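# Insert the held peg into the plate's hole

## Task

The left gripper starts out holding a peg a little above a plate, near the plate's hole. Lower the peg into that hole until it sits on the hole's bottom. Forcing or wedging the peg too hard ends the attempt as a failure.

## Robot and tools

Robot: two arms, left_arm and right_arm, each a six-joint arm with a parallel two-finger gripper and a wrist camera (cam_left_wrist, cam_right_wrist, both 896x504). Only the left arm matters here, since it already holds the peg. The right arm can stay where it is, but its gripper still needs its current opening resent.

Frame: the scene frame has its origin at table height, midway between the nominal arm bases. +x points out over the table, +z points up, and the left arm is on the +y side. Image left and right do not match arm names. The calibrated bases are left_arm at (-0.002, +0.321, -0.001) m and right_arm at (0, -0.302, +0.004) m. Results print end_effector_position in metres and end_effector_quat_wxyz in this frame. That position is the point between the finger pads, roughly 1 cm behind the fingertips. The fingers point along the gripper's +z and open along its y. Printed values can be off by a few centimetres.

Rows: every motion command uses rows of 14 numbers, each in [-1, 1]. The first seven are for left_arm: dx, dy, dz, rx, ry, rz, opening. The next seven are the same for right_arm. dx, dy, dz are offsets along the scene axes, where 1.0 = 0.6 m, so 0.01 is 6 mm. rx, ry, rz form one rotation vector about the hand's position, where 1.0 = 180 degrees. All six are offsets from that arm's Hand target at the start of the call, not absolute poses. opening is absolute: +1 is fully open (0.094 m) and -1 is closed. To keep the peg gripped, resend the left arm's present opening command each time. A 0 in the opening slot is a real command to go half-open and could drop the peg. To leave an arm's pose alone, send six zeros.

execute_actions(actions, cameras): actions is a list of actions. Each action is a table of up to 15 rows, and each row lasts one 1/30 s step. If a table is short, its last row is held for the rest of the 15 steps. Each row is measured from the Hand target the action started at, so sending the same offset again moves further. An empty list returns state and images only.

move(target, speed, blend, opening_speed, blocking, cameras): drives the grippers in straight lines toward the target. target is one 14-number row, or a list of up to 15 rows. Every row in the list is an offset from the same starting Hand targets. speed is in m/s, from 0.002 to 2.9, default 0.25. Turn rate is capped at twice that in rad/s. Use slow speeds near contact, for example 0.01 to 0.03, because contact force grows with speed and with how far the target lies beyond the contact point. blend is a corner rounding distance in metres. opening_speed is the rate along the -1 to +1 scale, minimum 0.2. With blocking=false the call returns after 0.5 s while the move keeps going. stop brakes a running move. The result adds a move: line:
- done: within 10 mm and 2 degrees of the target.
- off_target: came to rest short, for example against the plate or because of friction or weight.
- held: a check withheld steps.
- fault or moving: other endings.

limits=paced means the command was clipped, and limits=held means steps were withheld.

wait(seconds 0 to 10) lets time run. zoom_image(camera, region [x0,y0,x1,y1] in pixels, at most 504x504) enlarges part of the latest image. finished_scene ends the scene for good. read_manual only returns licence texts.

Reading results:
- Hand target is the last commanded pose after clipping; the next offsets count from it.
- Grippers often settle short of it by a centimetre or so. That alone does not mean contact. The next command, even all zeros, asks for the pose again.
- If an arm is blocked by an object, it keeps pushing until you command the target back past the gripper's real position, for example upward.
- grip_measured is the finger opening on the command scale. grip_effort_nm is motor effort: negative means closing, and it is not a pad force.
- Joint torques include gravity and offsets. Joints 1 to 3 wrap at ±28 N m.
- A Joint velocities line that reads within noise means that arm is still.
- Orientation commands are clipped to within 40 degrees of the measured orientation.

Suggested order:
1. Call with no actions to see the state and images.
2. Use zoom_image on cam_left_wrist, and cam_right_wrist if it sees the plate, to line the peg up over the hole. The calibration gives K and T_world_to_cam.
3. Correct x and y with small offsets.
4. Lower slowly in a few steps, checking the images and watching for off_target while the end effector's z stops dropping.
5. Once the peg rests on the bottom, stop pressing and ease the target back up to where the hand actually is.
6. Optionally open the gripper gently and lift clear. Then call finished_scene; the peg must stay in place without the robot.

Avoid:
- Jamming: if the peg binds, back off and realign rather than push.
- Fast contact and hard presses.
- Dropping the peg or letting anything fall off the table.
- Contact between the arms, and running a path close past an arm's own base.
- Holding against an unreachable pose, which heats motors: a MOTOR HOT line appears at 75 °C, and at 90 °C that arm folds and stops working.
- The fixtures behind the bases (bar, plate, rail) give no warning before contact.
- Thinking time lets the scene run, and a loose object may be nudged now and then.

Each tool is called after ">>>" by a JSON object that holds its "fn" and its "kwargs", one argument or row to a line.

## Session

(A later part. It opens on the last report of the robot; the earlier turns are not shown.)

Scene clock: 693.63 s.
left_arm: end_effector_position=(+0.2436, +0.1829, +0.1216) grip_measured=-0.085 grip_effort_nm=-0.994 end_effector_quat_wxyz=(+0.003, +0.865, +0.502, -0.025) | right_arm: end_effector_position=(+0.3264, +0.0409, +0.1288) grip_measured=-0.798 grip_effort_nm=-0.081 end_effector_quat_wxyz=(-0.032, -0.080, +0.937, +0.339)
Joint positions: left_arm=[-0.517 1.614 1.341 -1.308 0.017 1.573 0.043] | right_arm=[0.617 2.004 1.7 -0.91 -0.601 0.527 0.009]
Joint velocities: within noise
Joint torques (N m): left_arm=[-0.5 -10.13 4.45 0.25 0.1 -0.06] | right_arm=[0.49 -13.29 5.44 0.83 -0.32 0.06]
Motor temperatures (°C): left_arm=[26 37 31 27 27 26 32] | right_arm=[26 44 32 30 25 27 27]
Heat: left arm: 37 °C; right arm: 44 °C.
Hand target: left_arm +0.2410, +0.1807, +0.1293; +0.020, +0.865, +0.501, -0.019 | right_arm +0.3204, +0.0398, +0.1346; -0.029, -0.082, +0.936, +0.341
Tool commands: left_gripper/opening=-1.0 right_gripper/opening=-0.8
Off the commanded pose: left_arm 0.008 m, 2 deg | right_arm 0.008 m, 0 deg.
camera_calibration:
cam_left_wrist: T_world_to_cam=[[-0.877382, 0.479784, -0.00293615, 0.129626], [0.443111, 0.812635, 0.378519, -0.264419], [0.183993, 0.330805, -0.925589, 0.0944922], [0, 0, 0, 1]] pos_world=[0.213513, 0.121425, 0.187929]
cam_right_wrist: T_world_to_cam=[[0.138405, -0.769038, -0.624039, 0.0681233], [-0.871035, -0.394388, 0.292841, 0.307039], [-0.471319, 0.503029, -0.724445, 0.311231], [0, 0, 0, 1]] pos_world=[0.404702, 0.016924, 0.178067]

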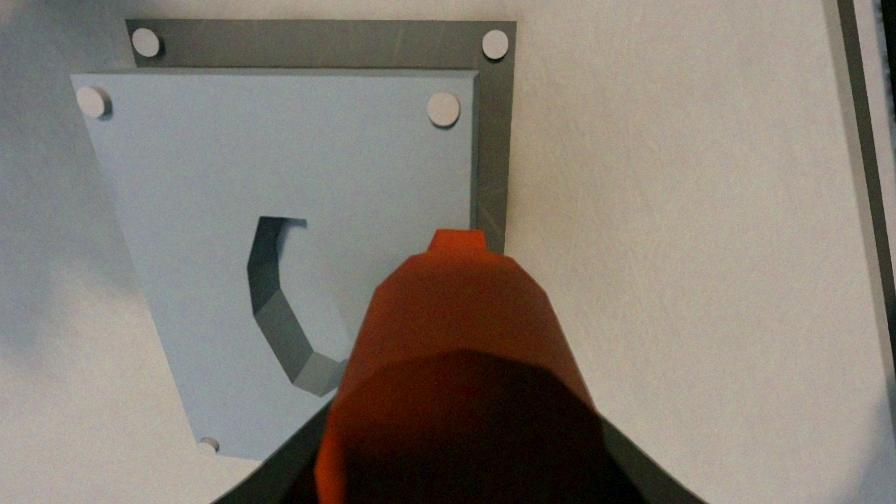

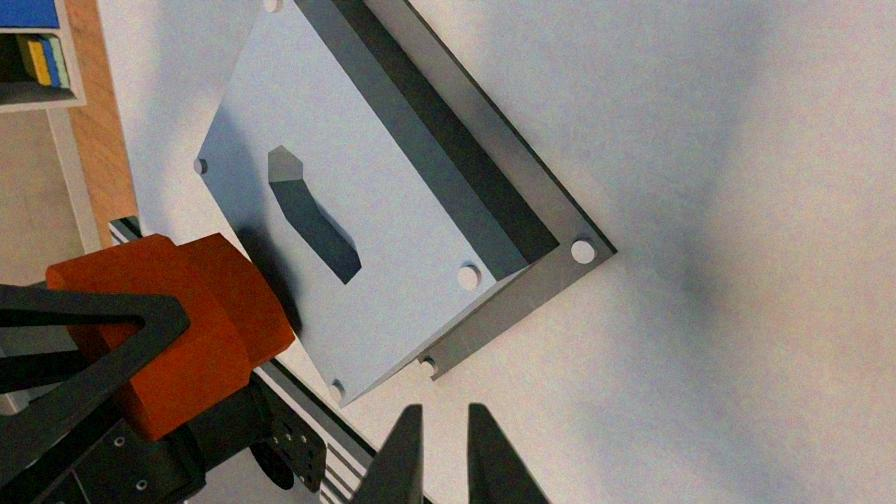

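>>> {"fn": "move", "kwargs": {
  "target": [0, 0, 0.025, 0.0030, 0.0452, 0.0017, -1, 0, 0, 0, 0, 0, 0, -0.8],
  "speed": 0.06
}}

Scene clock: 1162.67 s.
left_arm: end_effector_position=(+0.2386, +0.1837, +0.1360) grip_measured=-0.085 grip_effort_nm=-0.994 end_effector_quat_wxyz=(-0.027, +0.860, +0.505, -0.072) | right_arm: end_effector_position=(+0.3264, +0.0409, +0.1288) grip_measured=-0.798 grip_effort_nm=-0.090 end_effector_quat_wxyz=(-0.032, -0.080, +0.937, +0.339)
Joint positions: left_arm=[-0.492 1.689 1.471 -1.464 0.067 1.591 0.043] | right_arm=[0.617 2.004 1.7 -0.91 -0.601 0.527 0.009]
Joint velocities: within noise
Joint torques (N m): left_arm=[0.28 -6.35 8.46 -0.33 0.25 0.04] | right_arm=[0.5 -13.29 5.44 0.82 -0.32 0.06]
Motor temperatures (°C): left_arm=[26 38 29 26 27 26 32] | right_arm=[26 49 31 31 25 27 27]
Heat: left arm: 38 °C; right arm: 49 °C.
Hand target: left_arm +0.2409, +0.1806, +0.1442; -0.019, +0.860, +0.504, -0.078 | right_arm +0.3204, +0.0398, +0.1346; -0.029, -0.082, +0.936, +0.341
Off the commanded pose: left_arm 0.009 m, 1 deg | right_arm 0.008 m, 0 deg.
move: done
camera_calibration:
cam_left_wrist: T_world_to_cam=[[-0.875884, 0.472579, 0.0974489, 0.112183], [0.476451, 0.815108, 0.329535, -0.27011], [0.0763, 0.335064, -0.939101, 0.135246], [0, 0, 0, 1]] pos_world=[0.216634, 0.121837, 0.205088]
cam_right_wrist: T_world_to_cam=[[0.138405, -0.769038, -0.624039, 0.0681233], [-0.871035, -0.394388, 0.292841, 0.307039], [-0.471319, 0.503029, -0.724445, 0.311231], [0, 0, 0, 1]] pos_world=[0.404702, 0.016924, 0.178067]

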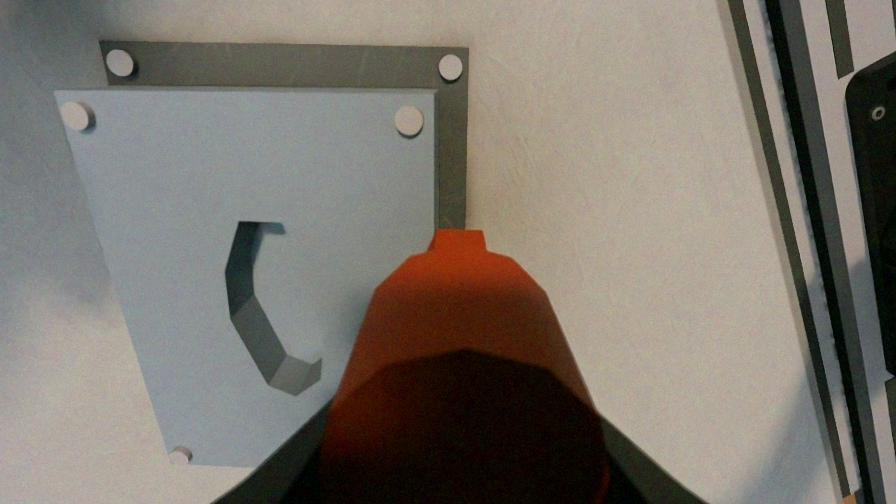

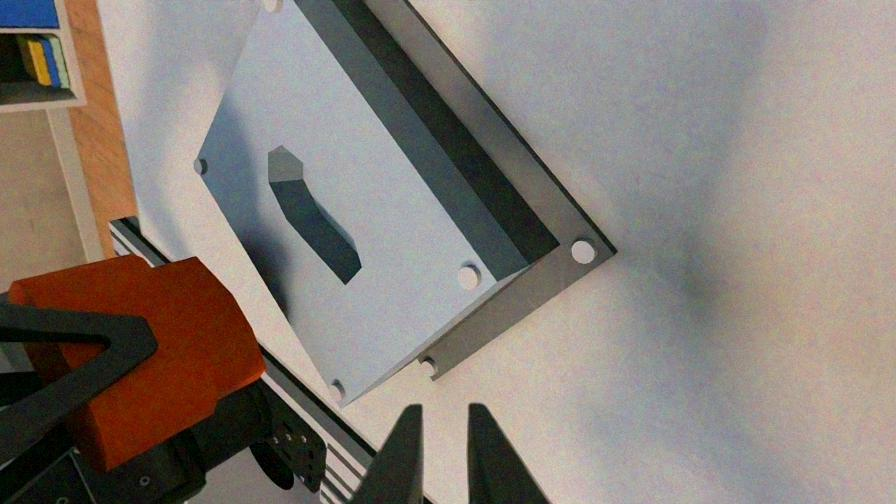

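>>> {"fn": "zoom_image", "kwargs": {
  "camera": "cam_left_wrist",
  "region": [130, 360, 330, 480]
}}

>>> {"fn": "zoom_image", "kwargs": {
  "camera": "cam_left_wrist",
  "region": [30, 30, 210, 150]
}}

>>> {"fn": "zoom_image", "kwargs": {
  "camera": "cam_left_wrist",
  "region": [360, 30, 500, 250]
}}

>>> {"fn": "zoom_image", "kwargs": {
  "camera": "cam_left_wrist",
  "region": [210, 205, 350, 405]
}}

Scaled by 2.520 from the camera's 896x504 image, which has a finer 1280x720 frame.

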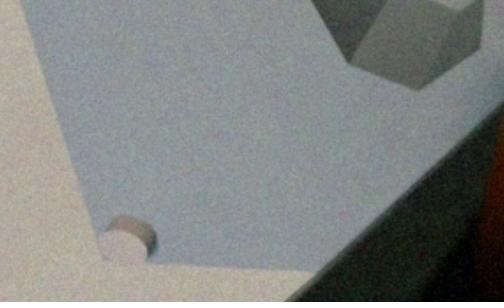

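Scaled by 2.800 from the camera's 896x504 image, which has a finer 1280x720 frame.

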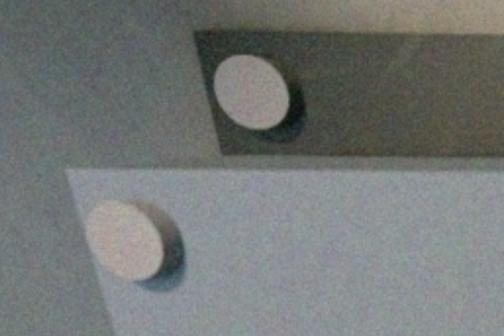

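Scaled by 2.291 from the camera's 896x504 image, which has a finer 1280x720 frame.

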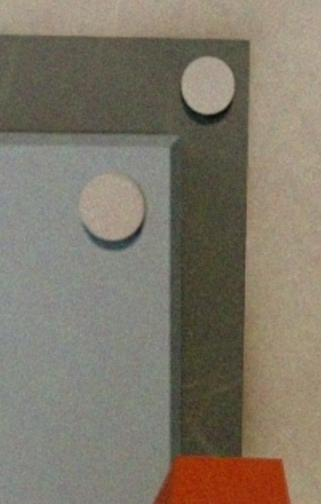

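Scaled by 2.520 from the camera's 896x504 image, which has a finer 1280x720 frame.

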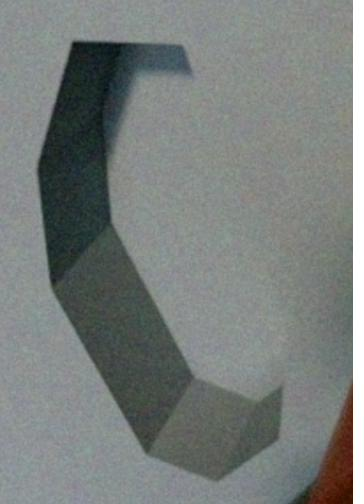

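>>> {"fn": "move", "kwargs": {
  "target": [0.0963, -0.0457, -0.0203, 0.0015, 0.0097, -0.001, -1, 0, 0, 0, 0, 0, 0, -0.8],
  "speed": 0.06
}}

Scene clock: 1233.77 s.
left_arm: end_effector_position=(+0.2974, +0.1560, +0.1244) grip_measured=-0.085 grip_effort_nm=-0.994 end_effector_quat_wxyz=(-0.035, +0.859, +0.504, -0.083) | right_arm: end_effector_position=(+0.3264, +0.0410, +0.1288) grip_measured=-0.798 grip_effort_nm=-0.090 end_effector_quat_wxyz=(-0.032, -0.080, +0.937, +0.339)
Joint positions: left_arm=[-0.477 1.971 1.783 -1.521 0.075 1.608 0.043] | right_arm=[0.617 2.004 1.7 -0.909 -0.601 0.527 0.009]
Joint velocities: within noise
Joint torques (N m): left_arm=[0.32 -9.21 8.27 -0.4 0.24 0.07] | right_arm=[0.47 -13.31 5.41 0.83 -0.31 0.06]
Motor temperatures (°C): left_arm=[26 37 32 26 27 26 32] | right_arm=[26 49 31 31 25 27 27]
Heat: left arm: 37 °C; right arm: 49 °C.
Hand target: left_arm +0.2987, +0.1533, +0.1320; -0.029, +0.860, +0.502, -0.090 | right_arm +0.3204, +0.0399, +0.1346; -0.029, -0.082, +0.936, +0.341
Off the commanded pose: left_arm 0.008 m, 1 deg | right_arm 0.009 m, 0 deg.
move: done
camera_calibration:
cam_left_wrist: T_world_to_cam=[[-0.871992, 0.473714, 0.12339, 0.17331], [0.486866, 0.813045, 0.319249, -0.273231], [0.050911, 0.338457, -0.939603, 0.136242], [0, 0, 0, 1]] pos_world=[0.277215, 0.0939378, 0.193858]
cam_right_wrist: T_world_to_cam=[[0.13857, -0.768908, -0.624163, 0.0680629], [-0.871138, -0.394422, 0.292488, 0.30723], [-0.47108, 0.503202, -0.72448, 0.311185], [0, 0, 0, 1]] pos_world=[0.404801, 0.0169235, 0.178068]

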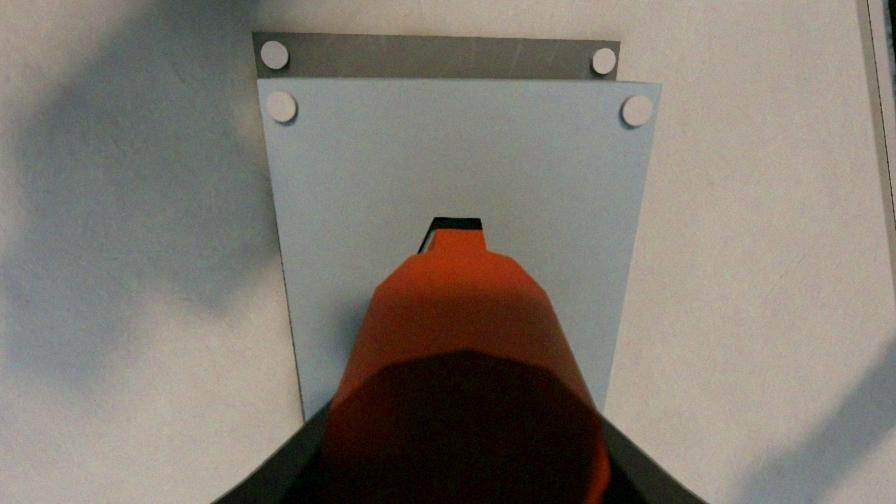

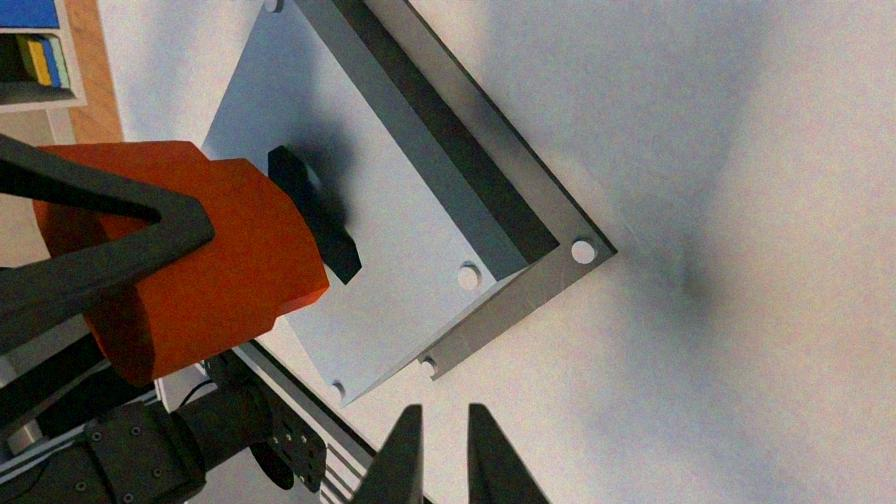

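>>> {"fn": "zoom_image", "kwargs": {
  "camera": "cam_left_wrist",
  "region": [395, 200, 505, 270]
}}

>>> {"fn": "zoom_image", "kwargs": {
  "camera": "cam_right_wrist",
  "region": [200, 130, 380, 330]
}}

Scaled by 4.582 from the camera's 896x504 image, which has a finer 1280x720 frame.

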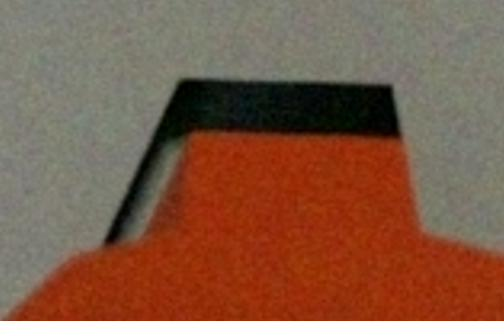

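Scaled by 2.520 from the camera's 896x504 image, which has a finer 1280x720 frame.

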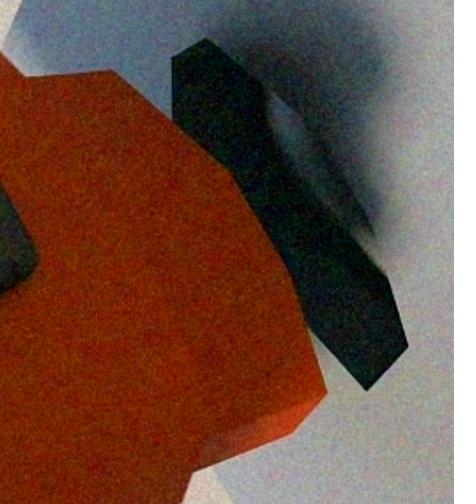

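>>> {"fn": "zoom_image", "kwargs": {
  "camera": "cam_right_wrist",
  "region": [290, 245, 370, 325]
}}

>>> {"fn": "zoom_image", "kwargs": {
  "camera": "cam_right_wrist",
  "region": [225, 135, 325, 235]
}}

Scaled by 6.300 from the camera's 896x504 image, which has a finer 1280x720 frame.

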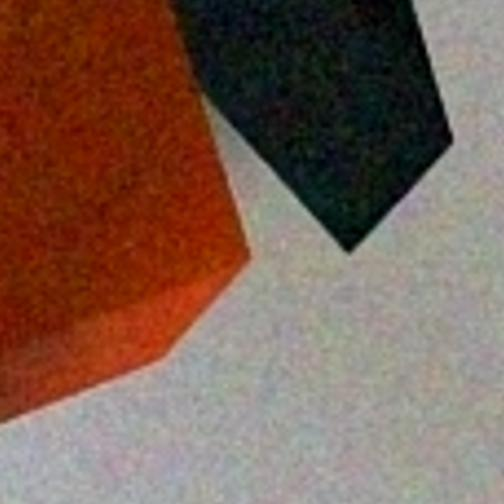

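Scaled by 5.040 from the camera's 896x504 image, which has a finer 1280x720 frame.

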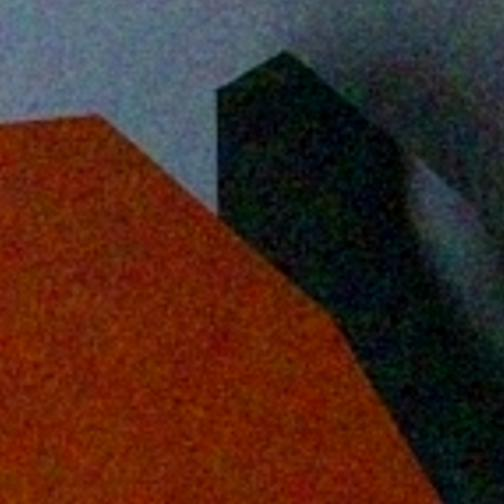

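>>> {"fn": "move", "kwargs": {
  "target": [0.0010, 0.0013, -0.0120, 0, 0, -0.0045, -1, 0, 0, 0, 0, 0, 0, -0.8],
  "speed": 0.02
}}

Scene clock: 1322.30 s.
left_arm: end_effector_position=(+0.2972, +0.1560, +0.1245) grip_measured=-0.085 grip_effort_nm=-0.994 end_effector_quat_wxyz=(-0.035, +0.863, +0.497, -0.084) | right_arm: end_effector_position=(+0.3264, +0.0410, +0.1288) grip_measured=-0.798 grip_effort_nm=-0.081 end_effector_quat_wxyz=(-0.032, -0.080, +0.937, +0.339)
Joint positions: left_arm=[-0.477 1.971 1.783 -1.522 0.075 1.623 0.043] | right_arm=[0.617 2.004 1.7 -0.909 -0.601 0.527 0.009]
Joint velocities: within noise
Joint torques (N m): left_arm=[0.44 -8.92 6.01 -0.11 0.21 0.04] | right_arm=[0.49 -13.31 5.41 0.82 -0.32 0.06]
Motor temperatures (°C): left_arm=[26 36 30 26 27 26 33] | right_arm=[26 50 31 31 25 27 27]
Heat: left arm: 36 °C; right arm: 50 °C.
Hand target: left_arm +0.2993, +0.1540, +0.1248; -0.030, +0.863, +0.496, -0.089 | right_arm +0.3204, +0.0399, +0.1346; -0.029, -0.082, +0.936, +0.341
Off the commanded pose: left_arm 0.003 m, 1 deg | right_arm 0.008 m, 0 deg.
move: done
camera_calibration:
cam_left_wrist: T_world_to_cam=[[-0.864549, 0.487392, 0.122493, 0.168851], [0.499465, 0.806367, 0.316712, -0.27546], [0.0555885, 0.334994, -0.940579, 0.135551], [0, 0, 0, 1]] pos_world=[0.276028, 0.0944169, 0.194055]
cam_right_wrist: T_world_to_cam=[[0.13857, -0.768908, -0.624163, 0.0680629], [-0.871138, -0.394422, 0.292488, 0.30723], [-0.47108, 0.503202, -0.72448, 0.311185], [0, 0, 0, 1]] pos_world=[0.404801, 0.0169235, 0.178068]

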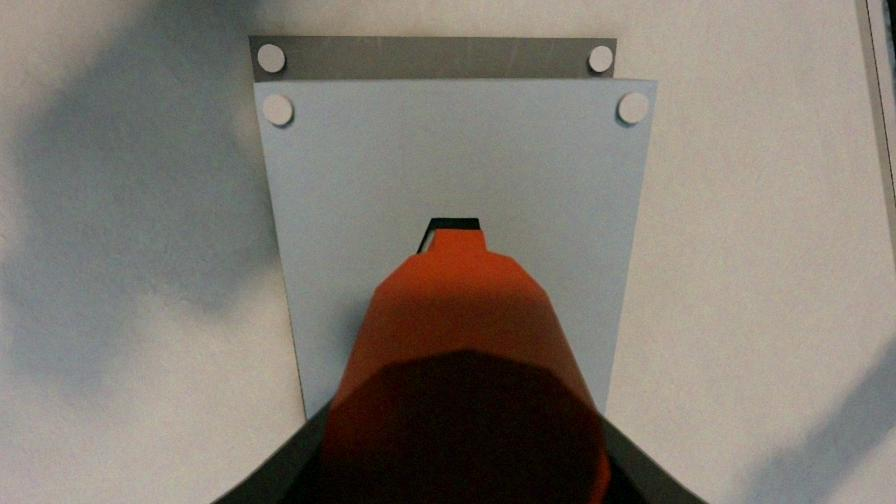

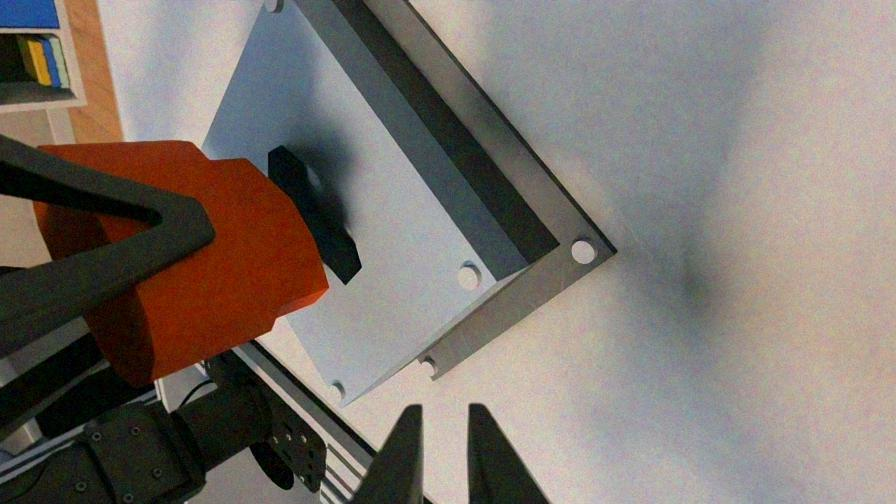

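>>> {"fn": "move", "kwargs": {
  "target": [-0.0010, 0.0003, -0.0066, 0, 0, 0, -1, 0, 0, 0, 0, 0, 0, -0.8],
  "speed": 0.03,
  "cameras": []
}}

Scene clock: 1332.53 s.
left_arm: end_effector_position=(+0.2997, +0.1547, +0.1241) grip_measured=-0.085 grip_effort_nm=-0.989 end_effector_quat_wxyz=(-0.030, +0.864, +0.497, -0.081) | right_arm: end_effector_position=(+0.3264, +0.0410, +0.1288) grip_measured=-0.798 grip_effort_nm=-0.085 end_effector_quat_wxyz=(-0.032, -0.080, +0.937, +0.339)
Joint positions: left_arm=[-0.477 1.971 1.783 -1.51 0.075 1.624 0.043] | right_arm=[0.617 2.004 1.7 -0.909 -0.601 0.527 0.009]
Joint velocities: within noise
Joint torques (N m): left_arm=[0.46 -9.22 4.62 0 0.22 0.07] | right_arm=[0.51 -13.34 5.42 0.82 -0.32 0.05]
Motor temperatures (°C): left_arm=[26 36 30 26 27 26 33] | right_arm=[26 50 31 31 25 27 27]
Heat: left arm: 36 °C; right arm: 50 °C.
Hand target: left_arm +0.2987, +0.1542, +0.1209; -0.030, +0.863, +0.496, -0.089 | right_arm +0.3204, +0.0399, +0.1346; -0.029, -0.082, +0.936, +0.341
Off the commanded pose: left_arm 0.003 m, 1 deg | right_arm 0.008 m, 0 deg.
move: done
No camera images: "cameras" was empty.

>>> {"fn": "move", "kwargs": {
  "target": [-0.0007, 0.0002, -0.0050, 0, 0, 0, -1, 0, 0, 0, 0, 0, 0, -0.8],
  "speed": 0.03,
  "cameras": []
}}

Scene clock: 1337.70 s.
left_arm: end_effector_position=(+0.3002, +0.1543, +0.1214) grip_measured=-0.085 grip_effort_nm=-0.994 end_effector_quat_wxyz=(-0.029, +0.864, +0.497, -0.080) | right_arm: end_effector_position=(+0.3264, +0.0410, +0.1288) grip_measured=-0.798 grip_effort_nm=-0.090 end_effector_quat_wxyz=(-0.032, -0.080, +0.937, +0.339)
Joint positions: left_arm=[-0.477 1.971 1.773 -1.498 0.075 1.624 0.043] | right_arm=[0.617 2.004 1.7 -0.909 -0.601 0.527 0.009]
Joint velocities: within noise
Joint torques (N m): left_arm=[0.39 -9.44 4.34 -0.04 0.2 0.07] | right_arm=[0.5 -13.29 5.42 0.83 -0.32 0.06]
Motor temperatures (°C): left_arm=[26 36 30 26 27 26 33] | right_arm=[26 50 31 31 25 27 27]
Heat: left arm: 36 °C; right arm: 50 °C.
Hand target: left_arm +0.2983, +0.1543, +0.1179; -0.030, +0.863, +0.496, -0.089 | right_arm +0.3204, +0.0399, +0.1346; -0.029, -0.082, +0.936, +0.341
Off the commanded pose: left_arm 0.004 m, 1 deg | right_arm 0.008 m, 0 deg.
move: done
No camera images: "cameras" was empty.

>>> {"fn": "wait", "kwargs": {
  "seconds": 0.1
}}

>>> {"fn": "zoom_image", "kwargs": {
  "camera": "cam_left_wrist",
  "region": [395, 200, 505, 270]
}}

>>> {"fn": "zoom_image", "kwargs": {
  "camera": "cam_right_wrist",
  "region": [200, 130, 380, 330]
}}

Scene clock: 1347.23 s.
left_arm: end_effector_position=(+0.3004, +0.1542, +0.1214) grip_measured=-0.085 grip_effort_nm=-0.994 end_effector_quat_wxyz=(-0.029, +0.864, +0.497, -0.080) | right_arm: end_effector_position=(+0.3264, +0.0410, +0.1288) grip_measured=-0.798 grip_effort_nm=-0.090 end_effector_quat_wxyz=(-0.032, -0.080, +0.937, +0.339)
Joint positions: left_arm=[-0.477 1.971 1.773 -1.497 0.075 1.624 0.043] | right_arm=[0.617 2.004 1.7 -0.909 -0.601 0.527 0.009]
Joint velocities: within noise
Joint torques (N m): left_arm=[0.35 -9.44 4.33 -0.02 0.22 0.08] | right_arm=[0.49 -13.29 5.41 0.82 -0.32 0.06]
Motor temperatures (°C): left_arm=[26 36 30 26 27 26 33] | right_arm=[26 50 31 31 25 27 27]
Heat: left arm: 36 °C; right arm: 50 °C.
Hand target: left_arm +0.2983, +0.1543, +0.1179; -0.030, +0.863, +0.496, -0.089 | right_arm +0.3204, +0.0399, +0.1346; -0.029, -0.082, +0.936, +0.341
Tool commands: left_gripper/opening=-1.0 right_gripper/opening=-0.8
Off the commanded pose: left_arm 0.004 m, 1 deg | right_arm 0.008 m, 0 deg.
wait: 0.10 s; at rest from the start
camera_calibration:
cam_left_wrist: T_world_to_cam=[[-0.865839, 0.488515, 0.108051, 0.174864], [0.495705, 0.808332, 0.317611, -0.273922], [0.0678167, 0.328562, -0.942045, 0.130523], [0, 0, 0, 1]] pos_world=[0.278337, 0.0931114, 0.191065]
cam_right_wrist: T_world_to_cam=[[0.13857, -0.768908, -0.624163, 0.0680629], [-0.871138, -0.394422, 0.292488, 0.30723], [-0.47108, 0.503202, -0.72448, 0.311185], [0, 0, 0, 1]] pos_world=[0.404801, 0.0169235, 0.178068]

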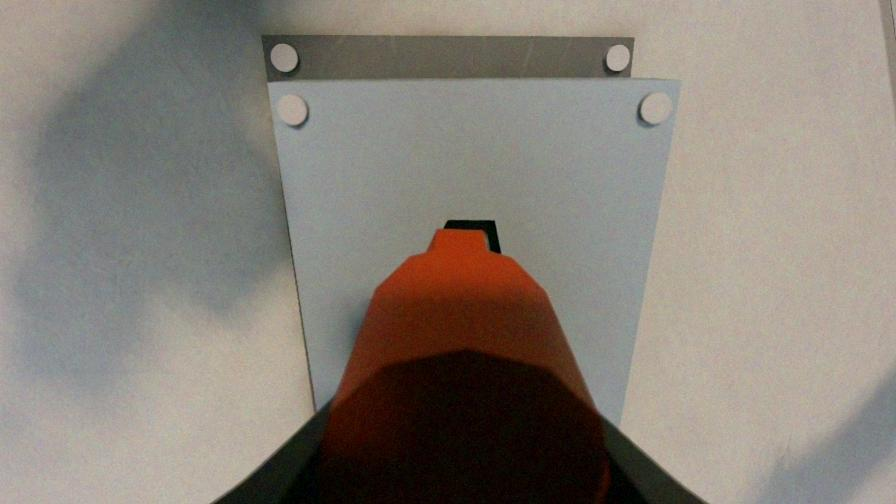

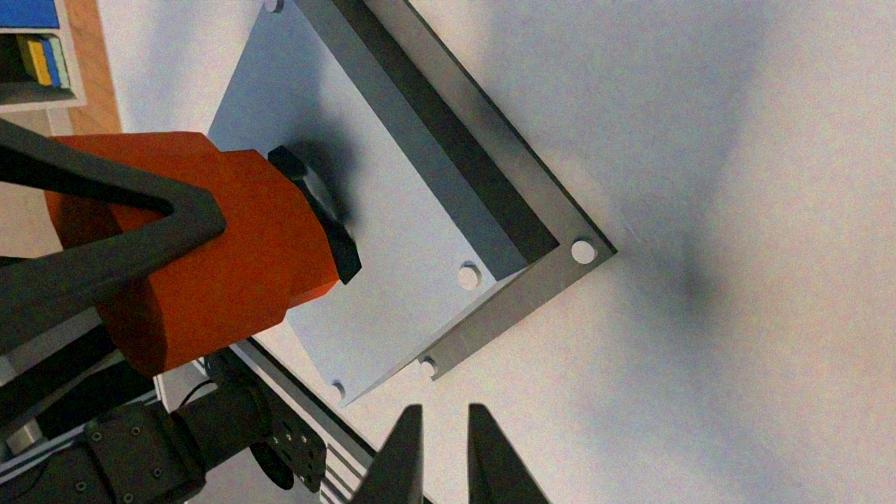

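Scaled by 4.582 from the camera's 896x504 image, which has a finer 1280x720 frame.

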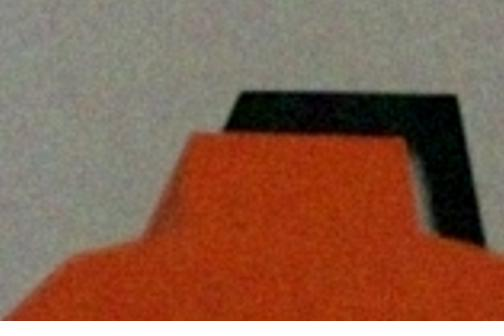

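Scaled by 2.520 from the camera's 896x504 image, which has a finer 1280x720 frame.

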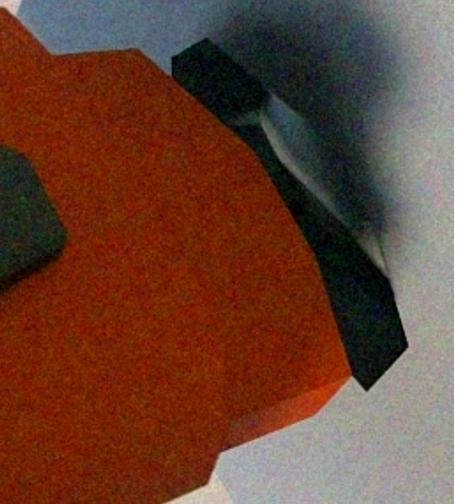

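>>> {"fn": "zoom_image", "kwargs": {
  "camera": "cam_left_wrist",
  "region": [430, 212, 500, 252]
}}

>>> {"fn": "zoom_image", "kwargs": {
  "camera": "cam_right_wrist",
  "region": [300, 250, 380, 330]
}}

>>> {"fn": "zoom_image", "kwargs": {
  "camera": "cam_right_wrist",
  "region": [235, 130, 325, 220]
}}

Scaled by 7.200 from the camera's 896x504 image, which has a finer 1280x720 frame.

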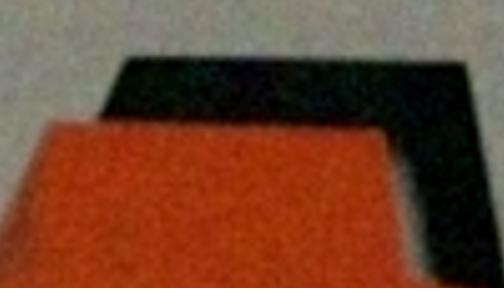

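Scaled by 6.300 from the camera's 896x504 image, which has a finer 1280x720 frame.

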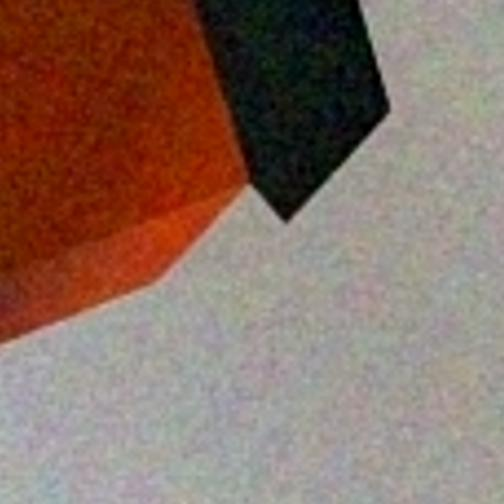

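Scaled by 5.600 from the camera's 896x504 image, which has a finer 1280x720 frame.

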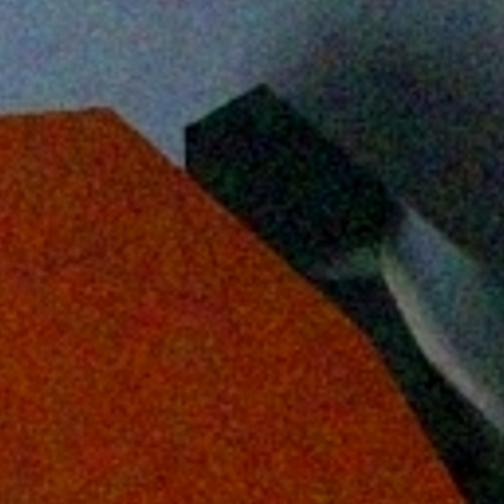

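>>> {"fn": "move", "kwargs": {
  "target": [-0.0035, 0.0053, -0.0123, 0, 0, 0, -1, 0, 0, 0, 0, 0, 0, -0.8],
  "speed": 0.03
}}

>>> {"fn": "zoom_image", "kwargs": {
  "camera": "cam_left_wrist",
  "region": [410, 200, 510, 257]
}}

>>> {"fn": "zoom_image", "kwargs": {
  "camera": "cam_right_wrist",
  "region": [300, 230, 400, 330]
}}

>>> {"fn": "zoom_image", "kwargs": {
  "camera": "cam_right_wrist",
  "region": [235, 130, 325, 220]
}}

Scene clock: 1470.77 s.
left_arm: end_effector_position=(+0.2985, +0.1578, +0.1097) grip_measured=-0.085 grip_effort_nm=-0.999 end_effector_quat_wxyz=(-0.034, +0.863, +0.498, -0.084) | right_arm: end_effector_position=(+0.3264, +0.0410, +0.1288) grip_measured=-0.798 grip_effort_nm=-0.090 end_effector_quat_wxyz=(-0.032, -0.080, +0.937, +0.339)
Joint positions: left_arm=[-0.47 1.971 1.725 -1.463 0.075 1.63 0.043] | right_arm=[0.617 2.004 1.7 -0.909 -0.601 0.527 0.009]
Joint velocities: within noise
Joint torques (N m): left_arm=[0.28 -10.63 4.19 -0.09 0.21 0.08] | right_arm=[0.5 -13.31 5.42 0.83 -0.33 0.07]
Motor temperatures (°C): left_arm=[26 36 30 26 27 26 33] | right_arm=[26 50 31 31 25 27 27]
Heat: left arm: 36 °C; right arm: 50 °C.
Hand target: left_arm +0.2962, +0.1575, +0.1105; -0.030, +0.863, +0.496, -0.089 | right_arm +0.3204, +0.0399, +0.1346; -0.029, -0.082, +0.936, +0.341
Off the commanded pose: left_arm 0.002 m, 1 deg | right_arm 0.008 m, 0 deg.
move: done
camera_calibration:
cam_left_wrist: T_world_to_cam=[[-0.865191, 0.486466, 0.12164, 0.171404], [0.498363, 0.807344, 0.315959, -0.272608], [0.0554977, 0.333986, -0.940943, 0.12123], [0, 0, 0, 1]] pos_world=[0.277427, 0.0962176, 0.179354]
cam_right_wrist: T_world_to_cam=[[0.13857, -0.768908, -0.624163, 0.0680629], [-0.871138, -0.394422, 0.292488, 0.30723], [-0.47108, 0.503202, -0.72448, 0.311185], [0, 0, 0, 1]] pos_world=[0.404801, 0.0169235, 0.178068]

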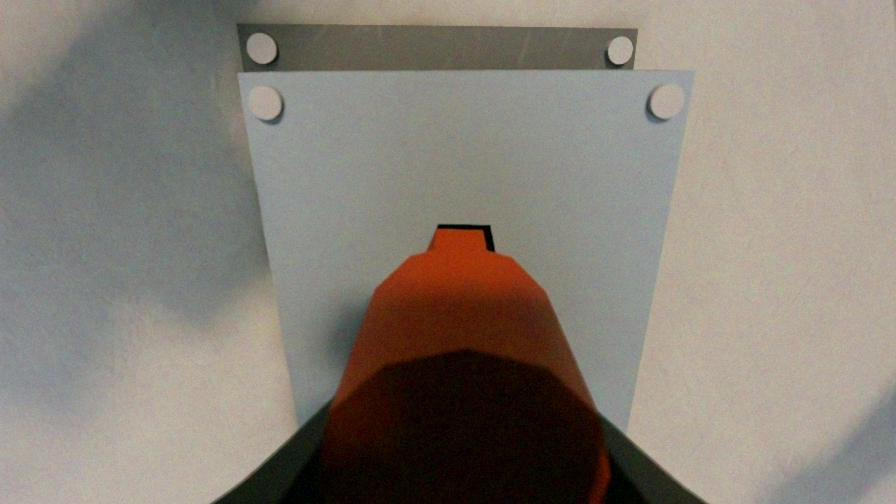

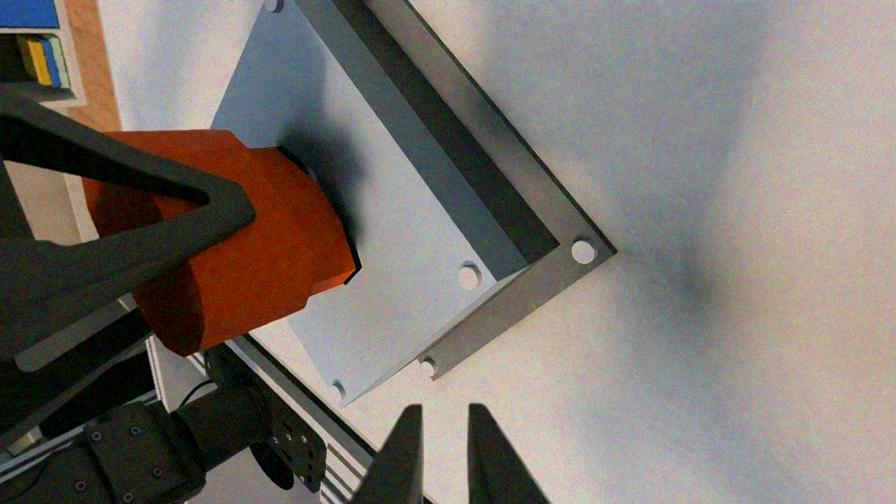

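Scaled by 5.040 from the camera's 896x504 image, which has a finer 1280x720 frame.

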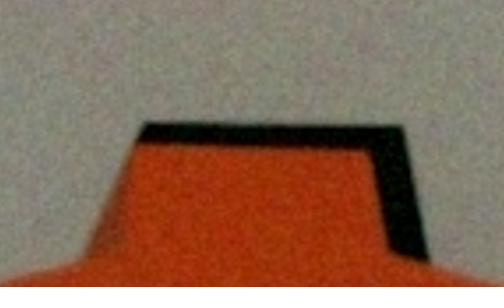

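Scaled by 5.040 from the camera's 896x504 image, which has a finer 1280x720 frame.

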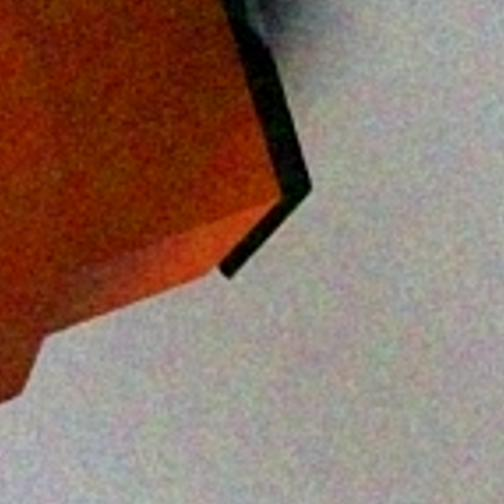

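Scaled by 5.600 from the camera's 896x504 image, which has a finer 1280x720 frame.

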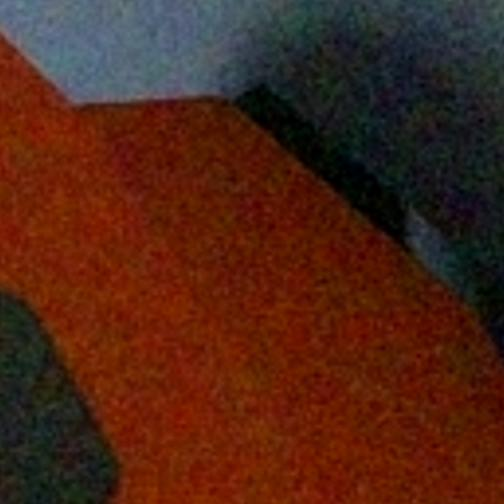

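>>> {"fn": "zoom_image", "kwargs": {
  "camera": "cam_right_wrist",
  "region": [330, 255, 370, 295]
}}

>>> {"fn": "zoom_image", "kwargs": {
  "camera": "cam_right_wrist",
  "region": [265, 135, 325, 195]
}}

>>> {"fn": "zoom_image", "kwargs": {
  "camera": "cam_right_wrist",
  "region": [305, 180, 365, 240]
}}

Scaled by 12.600 from the camera's 896x504 image, which has a finer 1280x720 frame.

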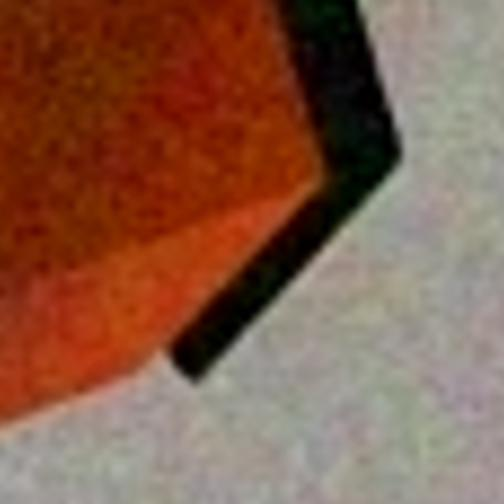

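Scaled by 8.400 from the camera's 896x504 image, which has a finer 1280x720 frame.

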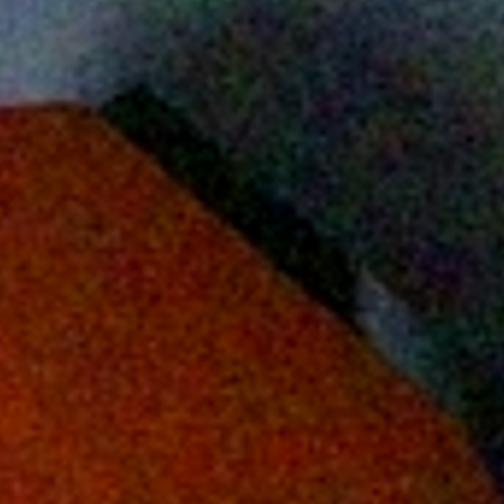

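Scaled by 8.400 from the camera's 896x504 image, which has a finer 1280x720 frame.

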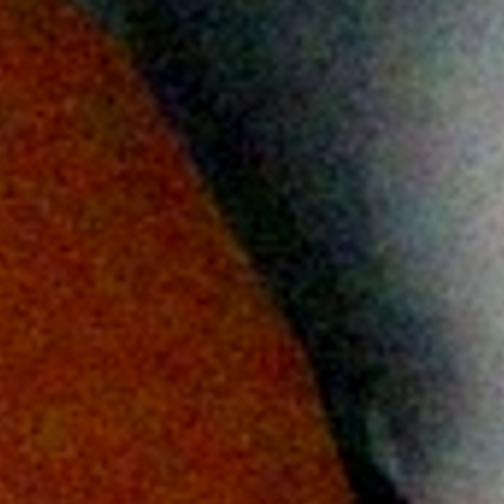

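>>> {"fn": "zoom_image", "kwargs": {
  "camera": "cam_left_wrist",
  "region": [428, 215, 498, 255]
}}

Scaled by 7.200 from the camera's 896x504 image, which has a finer 1280x720 frame.

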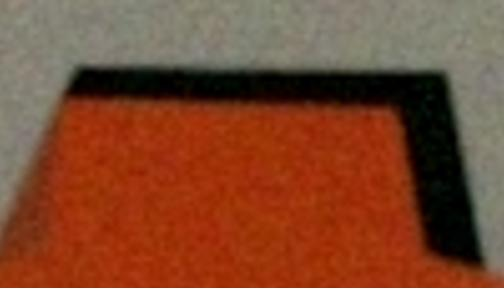

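>>> {"fn": "move", "kwargs": {
  "target": [-0.0008, 0.0023, -0.0050, 0, 0, 0.0017, -1, 0, 0, 0, 0, 0, 0, -0.8],
  "speed": 0.02
}}

>>> {"fn": "zoom_image", "kwargs": {
  "camera": "cam_left_wrist",
  "region": [425, 212, 505, 257]
}}

>>> {"fn": "zoom_image", "kwargs": {
  "camera": "cam_right_wrist",
  "region": [330, 255, 370, 295]
}}

>>> {"fn": "zoom_image", "kwargs": {
  "camera": "cam_right_wrist",
  "region": [265, 135, 325, 195]
}}

Scene clock: 1614.20 s.
left_arm: end_effector_position=(+0.2982, +0.1592, +0.1053) grip_measured=-0.085 grip_effort_nm=-0.994 end_effector_quat_wxyz=(-0.036, +0.862, +0.499, -0.085) | right_arm: end_effector_position=(+0.3264, +0.0410, +0.1288) grip_measured=-0.798 grip_effort_nm=-0.085 end_effector_quat_wxyz=(-0.032, -0.080, +0.937, +0.339)
Joint positions: left_arm=[-0.466 1.971 1.707 -1.449 0.075 1.63 0.043] | right_arm=[0.617 2.004 1.7 -0.909 -0.601 0.527 0.009]
Joint velocities: within noise
Joint torques (N m): left_arm=[0.24 -10.95 4.25 -0.07 0.21 0.05] | right_arm=[0.47 -13.3 5.38 0.82 -0.33 0.06]
Motor temperatures (°C): left_arm=[26 37 30 26 27 26 33] | right_arm=[26 51 30 31 25 27 27]
Heat: left arm: 37 °C; right arm: 51 °C.
Hand target: left_arm +0.2957, +0.1589, +0.1075; -0.029, +0.862, +0.498, -0.089 | right_arm +0.3204, +0.0399, +0.1346; -0.029, -0.082, +0.936, +0.341
Off the commanded pose: left_arm 0.003 m, 1 deg | right_arm 0.008 m, 0 deg.
move: done
camera_calibration:
cam_left_wrist: T_world_to_cam=[[-0.86663, 0.483012, 0.125109, 0.171602], [0.496305, 0.808704, 0.315719, -0.271888], [0.0513193, 0.335704, -0.940569, 0.117568], [0, 0, 0, 1]] pos_world=[0.277621, 0.0975234, 0.174952]
cam_right_wrist: T_world_to_cam=[[0.13857, -0.768908, -0.624163, 0.0680629], [-0.871138, -0.394422, 0.292488, 0.30723], [-0.47108, 0.503202, -0.72448, 0.311185], [0, 0, 0, 1]] pos_world=[0.404801, 0.0169235, 0.178068]

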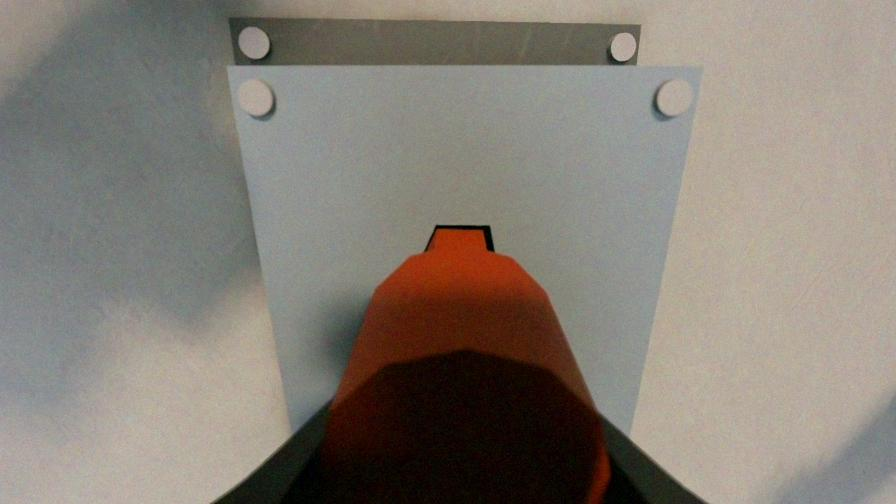

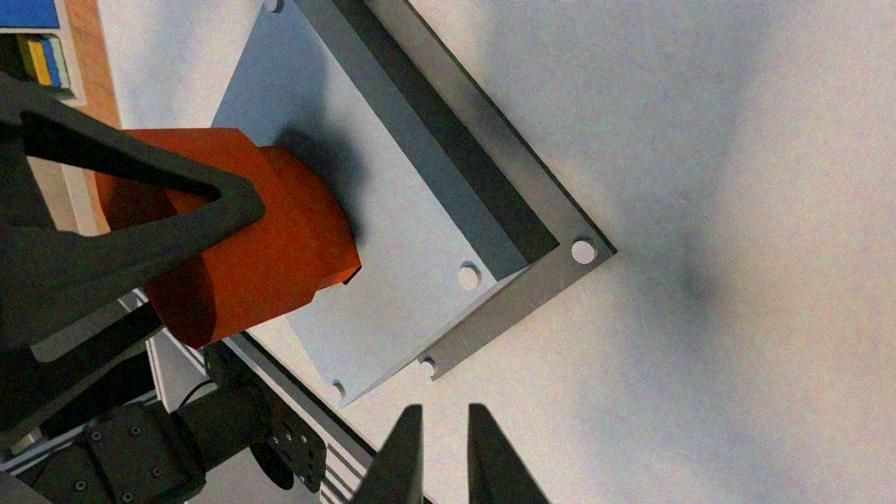

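Scaled by 6.300 from the camera's 896x504 image, which has a finer 1280x720 frame.

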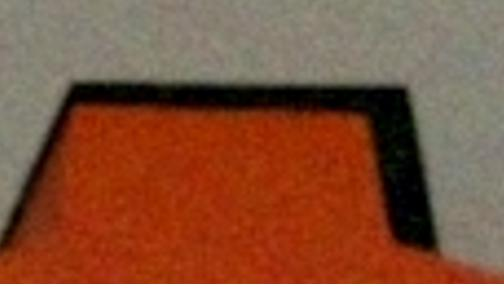

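Scaled by 12.600 from the camera's 896x504 image, which has a finer 1280x720 frame.

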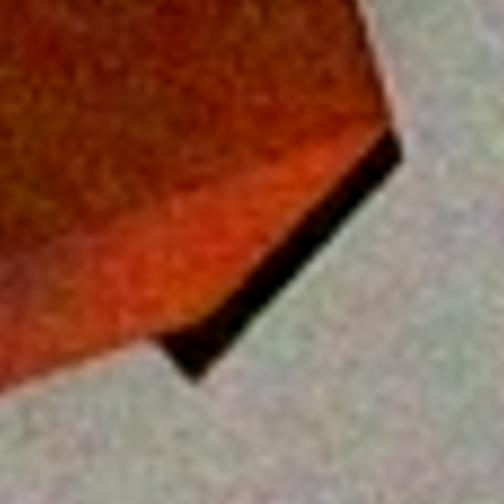

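Scaled by 8.400 from the camera's 896x504 image, which has a finer 1280x720 frame.

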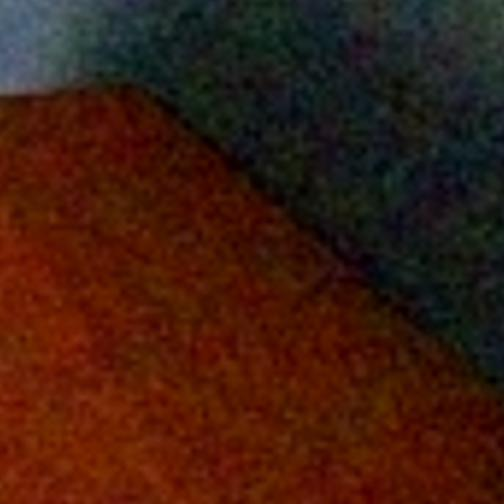

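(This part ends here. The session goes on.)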